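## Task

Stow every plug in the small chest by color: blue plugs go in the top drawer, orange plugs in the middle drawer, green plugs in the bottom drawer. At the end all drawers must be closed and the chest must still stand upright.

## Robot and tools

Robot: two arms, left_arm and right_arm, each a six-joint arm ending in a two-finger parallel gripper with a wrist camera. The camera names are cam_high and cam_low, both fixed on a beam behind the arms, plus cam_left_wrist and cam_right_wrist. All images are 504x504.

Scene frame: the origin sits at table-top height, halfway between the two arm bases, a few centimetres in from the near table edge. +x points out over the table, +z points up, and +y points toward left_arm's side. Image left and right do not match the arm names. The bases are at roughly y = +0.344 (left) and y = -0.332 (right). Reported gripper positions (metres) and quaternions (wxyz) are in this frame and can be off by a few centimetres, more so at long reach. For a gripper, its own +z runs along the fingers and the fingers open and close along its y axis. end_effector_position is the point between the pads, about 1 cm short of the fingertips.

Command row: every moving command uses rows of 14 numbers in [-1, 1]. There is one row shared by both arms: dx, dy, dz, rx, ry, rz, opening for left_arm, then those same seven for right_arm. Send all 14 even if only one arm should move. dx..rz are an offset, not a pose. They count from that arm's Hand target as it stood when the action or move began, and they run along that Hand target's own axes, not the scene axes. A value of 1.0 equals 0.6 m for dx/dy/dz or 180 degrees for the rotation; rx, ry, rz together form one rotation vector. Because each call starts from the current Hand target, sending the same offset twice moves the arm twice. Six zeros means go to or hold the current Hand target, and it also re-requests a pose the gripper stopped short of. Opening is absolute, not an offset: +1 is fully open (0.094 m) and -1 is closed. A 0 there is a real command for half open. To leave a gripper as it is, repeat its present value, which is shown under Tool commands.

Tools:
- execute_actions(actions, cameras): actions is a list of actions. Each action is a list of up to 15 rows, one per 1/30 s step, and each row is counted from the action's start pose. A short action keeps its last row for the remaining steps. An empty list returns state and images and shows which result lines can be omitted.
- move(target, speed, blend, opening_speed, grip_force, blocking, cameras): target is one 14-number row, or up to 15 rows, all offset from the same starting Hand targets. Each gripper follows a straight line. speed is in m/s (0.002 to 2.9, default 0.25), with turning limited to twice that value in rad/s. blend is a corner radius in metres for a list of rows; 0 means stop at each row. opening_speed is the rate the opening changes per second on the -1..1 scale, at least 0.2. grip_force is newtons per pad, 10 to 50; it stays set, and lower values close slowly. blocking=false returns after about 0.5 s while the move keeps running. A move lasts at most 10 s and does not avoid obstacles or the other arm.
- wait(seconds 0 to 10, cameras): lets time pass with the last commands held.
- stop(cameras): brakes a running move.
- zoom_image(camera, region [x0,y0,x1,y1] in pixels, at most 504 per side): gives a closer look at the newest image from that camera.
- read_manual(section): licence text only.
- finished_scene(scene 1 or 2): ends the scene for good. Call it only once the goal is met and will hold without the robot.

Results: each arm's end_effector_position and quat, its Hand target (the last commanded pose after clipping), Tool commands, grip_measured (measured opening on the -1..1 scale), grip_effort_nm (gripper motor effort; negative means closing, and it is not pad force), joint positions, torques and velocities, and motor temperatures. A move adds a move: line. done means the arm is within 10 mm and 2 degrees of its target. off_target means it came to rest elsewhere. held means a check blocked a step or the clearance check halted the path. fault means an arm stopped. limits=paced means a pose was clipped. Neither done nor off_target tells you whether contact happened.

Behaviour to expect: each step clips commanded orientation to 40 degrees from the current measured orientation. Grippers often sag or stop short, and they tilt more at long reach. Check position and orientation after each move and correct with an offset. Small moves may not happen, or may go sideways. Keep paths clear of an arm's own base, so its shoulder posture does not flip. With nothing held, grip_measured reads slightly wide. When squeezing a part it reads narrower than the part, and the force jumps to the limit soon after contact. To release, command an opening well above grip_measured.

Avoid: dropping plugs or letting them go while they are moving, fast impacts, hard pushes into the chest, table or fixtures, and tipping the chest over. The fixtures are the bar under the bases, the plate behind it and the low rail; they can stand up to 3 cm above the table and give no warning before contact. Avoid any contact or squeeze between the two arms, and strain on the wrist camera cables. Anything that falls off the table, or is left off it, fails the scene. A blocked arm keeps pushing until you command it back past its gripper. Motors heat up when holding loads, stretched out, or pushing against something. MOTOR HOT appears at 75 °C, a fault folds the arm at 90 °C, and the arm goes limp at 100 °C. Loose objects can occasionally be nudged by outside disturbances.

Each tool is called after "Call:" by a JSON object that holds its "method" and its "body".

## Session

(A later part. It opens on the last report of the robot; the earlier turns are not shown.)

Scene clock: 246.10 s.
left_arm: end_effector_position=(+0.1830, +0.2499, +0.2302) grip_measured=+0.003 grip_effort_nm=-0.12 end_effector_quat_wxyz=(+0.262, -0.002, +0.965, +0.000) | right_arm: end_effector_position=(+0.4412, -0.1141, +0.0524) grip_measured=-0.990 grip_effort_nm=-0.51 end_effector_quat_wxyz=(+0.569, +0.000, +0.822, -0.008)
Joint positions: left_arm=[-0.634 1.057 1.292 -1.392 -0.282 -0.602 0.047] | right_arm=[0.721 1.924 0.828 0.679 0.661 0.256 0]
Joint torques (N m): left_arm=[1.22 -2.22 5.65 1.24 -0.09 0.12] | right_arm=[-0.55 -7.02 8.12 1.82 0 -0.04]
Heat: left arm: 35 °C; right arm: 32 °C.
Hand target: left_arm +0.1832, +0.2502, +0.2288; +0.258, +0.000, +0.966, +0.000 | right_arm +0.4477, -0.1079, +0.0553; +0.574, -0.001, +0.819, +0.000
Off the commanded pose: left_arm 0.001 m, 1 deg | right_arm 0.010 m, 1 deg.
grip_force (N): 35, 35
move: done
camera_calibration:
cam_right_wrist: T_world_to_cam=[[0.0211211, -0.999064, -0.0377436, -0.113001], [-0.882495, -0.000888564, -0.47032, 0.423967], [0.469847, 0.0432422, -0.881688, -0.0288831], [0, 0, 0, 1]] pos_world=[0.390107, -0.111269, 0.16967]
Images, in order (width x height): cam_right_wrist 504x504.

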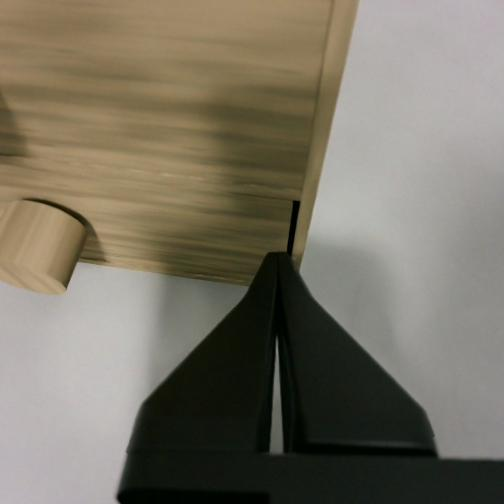

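Call:
{"method": "move", "body": {"target": [[0,0,0,0,0,0,0,0,0.045,0,0,0,0,-1],[0,0,0,0,0,0,0,-0.012,0.045,0.032,0,0,0,-1]], "speed": 0.05, "cameras": ["cam_right_wrist"]}}

Call:
{"method": "zoom_image", "body": {"camera": "cam_right_wrist", "region": [60, 120, 400, 340]}}

Scene clock: 248.37 s.
left_arm: end_effector_position=(+0.1830, +0.2499, +0.2302) grip_measured=+0.003 grip_effort_nm=-0.13 end_effector_quat_wxyz=(+0.262, -0.002, +0.965, +0.000) | right_arm: end_effector_position=(+0.4550, -0.0836, +0.0531) grip_measured=-0.990 grip_effort_nm=-0.51 end_effector_quat_wxyz=(+0.568, -0.006, +0.823, -0.006)
Joint positions: left_arm=[-0.634 1.057 1.292 -1.392 -0.282 -0.602 0.047] | right_arm=[0.757 2.001 0.963 0.61 0.684 0.266 0]
Joint torques (N m): left_arm=[1.37 -2.21 5.7 1.22 -0.02 0.1] | right_arm=[-1.78 -6.82 9.7 1.81 -0.04 -0.05]
Heat: left arm: 35 °C; right arm: 32 °C.
Hand target: left_arm +0.1832, +0.2502, +0.2288; +0.258, +0.000, +0.966, +0.000 | right_arm +0.4681, -0.0808, +0.0554; +0.574, -0.001, +0.819, +0.000
Off the commanded pose: left_arm 0.001 m, 1 deg | right_arm 0.014 m, 1 deg.
grip_force (N): 35, 35
move: off_target (right_arm)
camera_calibration:
cam_right_wrist: T_world_to_cam=[[0.0330379, -0.998849, -0.0347824, -0.0883917], [-0.883322, -0.0128994, -0.468589, 0.435709], [0.4676, 0.0462052, -0.882732, -0.0346911], [0, 0, 0, 1]] pos_world=[0.404013, -0.0810667, 0.170471]
Images, in order (width x height): cam_right_wrist 504x504.

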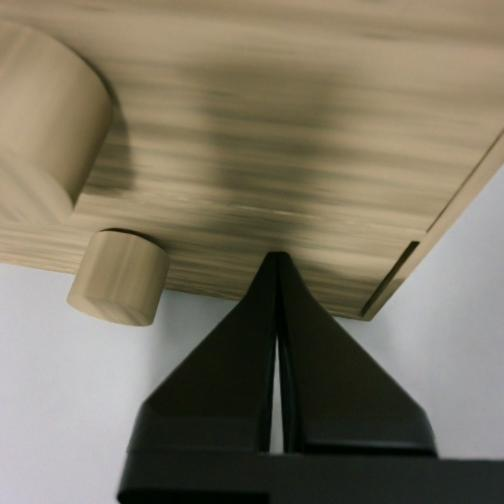

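Scaled by 1.482 from the camera's 504x504 image, which has a finer 720x720 frame.

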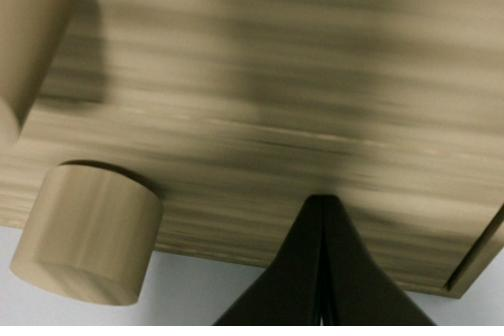

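Shut. Back away and check.

Call:
{"method": "move", "body": {"target": [0,0,0,0,0,0,0,0.02,-0.05,-0.3,0,0,0,-1], "cameras": ["cam_right_wrist","cam_high","cam_low"]}}

Call:
{"method": "zoom_image", "body": {"camera": "cam_high", "region": [150, 135, 200, 255]}}

Scene clock: 250.57 s.
left_arm: end_effector_position=(+0.1830, +0.2499, +0.2302) grip_measured=+0.003 grip_effort_nm=-0.12 end_effector_quat_wxyz=(+0.262, -0.002, +0.965, +0.000) | right_arm: end_effector_position=(+0.2944, -0.1127, +0.0914) grip_measured=-0.990 grip_effort_nm=-0.51 end_effector_quat_wxyz=(+0.563, -0.017, +0.826, -0.014)
Joint positions: left_arm=[-0.634 1.057 1.292 -1.392 -0.282 -0.602 0.047] | right_arm=[1.106 1.458 0.559 0.255 0.982 0.517 0]
Joint torques (N m): left_arm=[1.39 -1.95 5.72 1.2 -0.07 0.14] | right_arm=[0.14 -7.45 7.36 1.45 0.37 0.11]
Heat: left arm: 34 °C; right arm: 32 °C.
Hand target: left_arm +0.1832, +0.2502, +0.2288; +0.258, +0.000, +0.966, +0.000 | right_arm +0.2949, -0.1109, +0.1058; +0.574, -0.001, +0.819, +0.000
Off the commanded pose: left_arm 0.001 m, 1 deg | right_arm 0.014 m, 3 deg.
grip_force (N): 35, 35
move: off_target (right_arm)
camera_calibration:
cam_right_wrist: T_world_to_cam=[[0.042012, -0.999074, -0.00929569, -0.115899], [-0.88913, -0.0331417, -0.456453, 0.309772], [0.455722, 0.0274416, -0.889699, 0.0776241], [0, 0, 0, 1]] pos_world=[0.244922, -0.107656, 0.209381]
Images, in order (width x height): cam_high 504x504, cam_low 504x504, cam_right_wrist 504x504.

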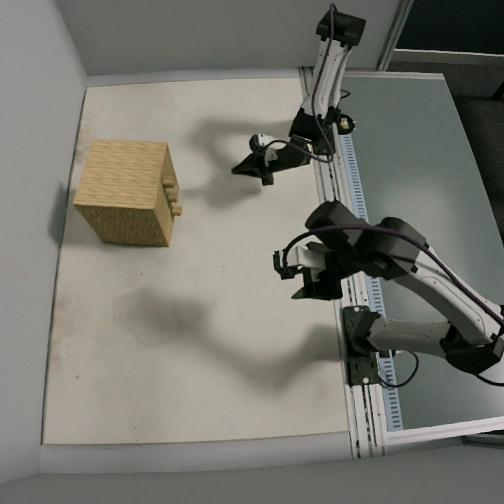

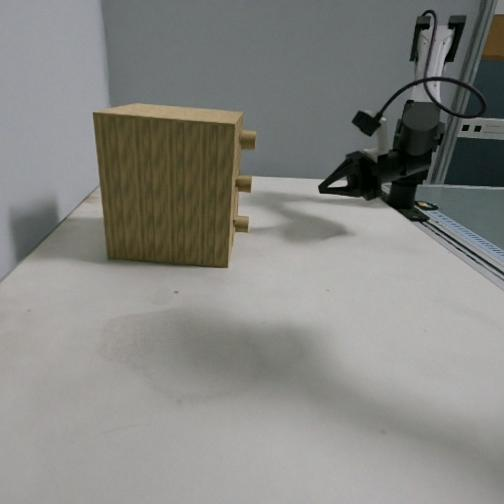

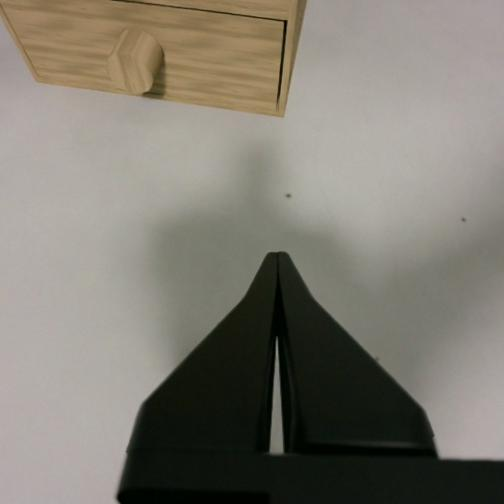

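Scaled by 4.200 from the camera's 504x504 image, which has a finer 720x720 frame.

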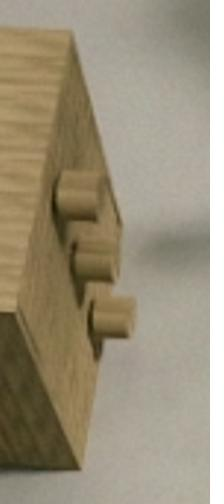

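Good.

Call:
{"method": "finished_scene", "body": {"scene": 1}}

The scene is finished: the task was done.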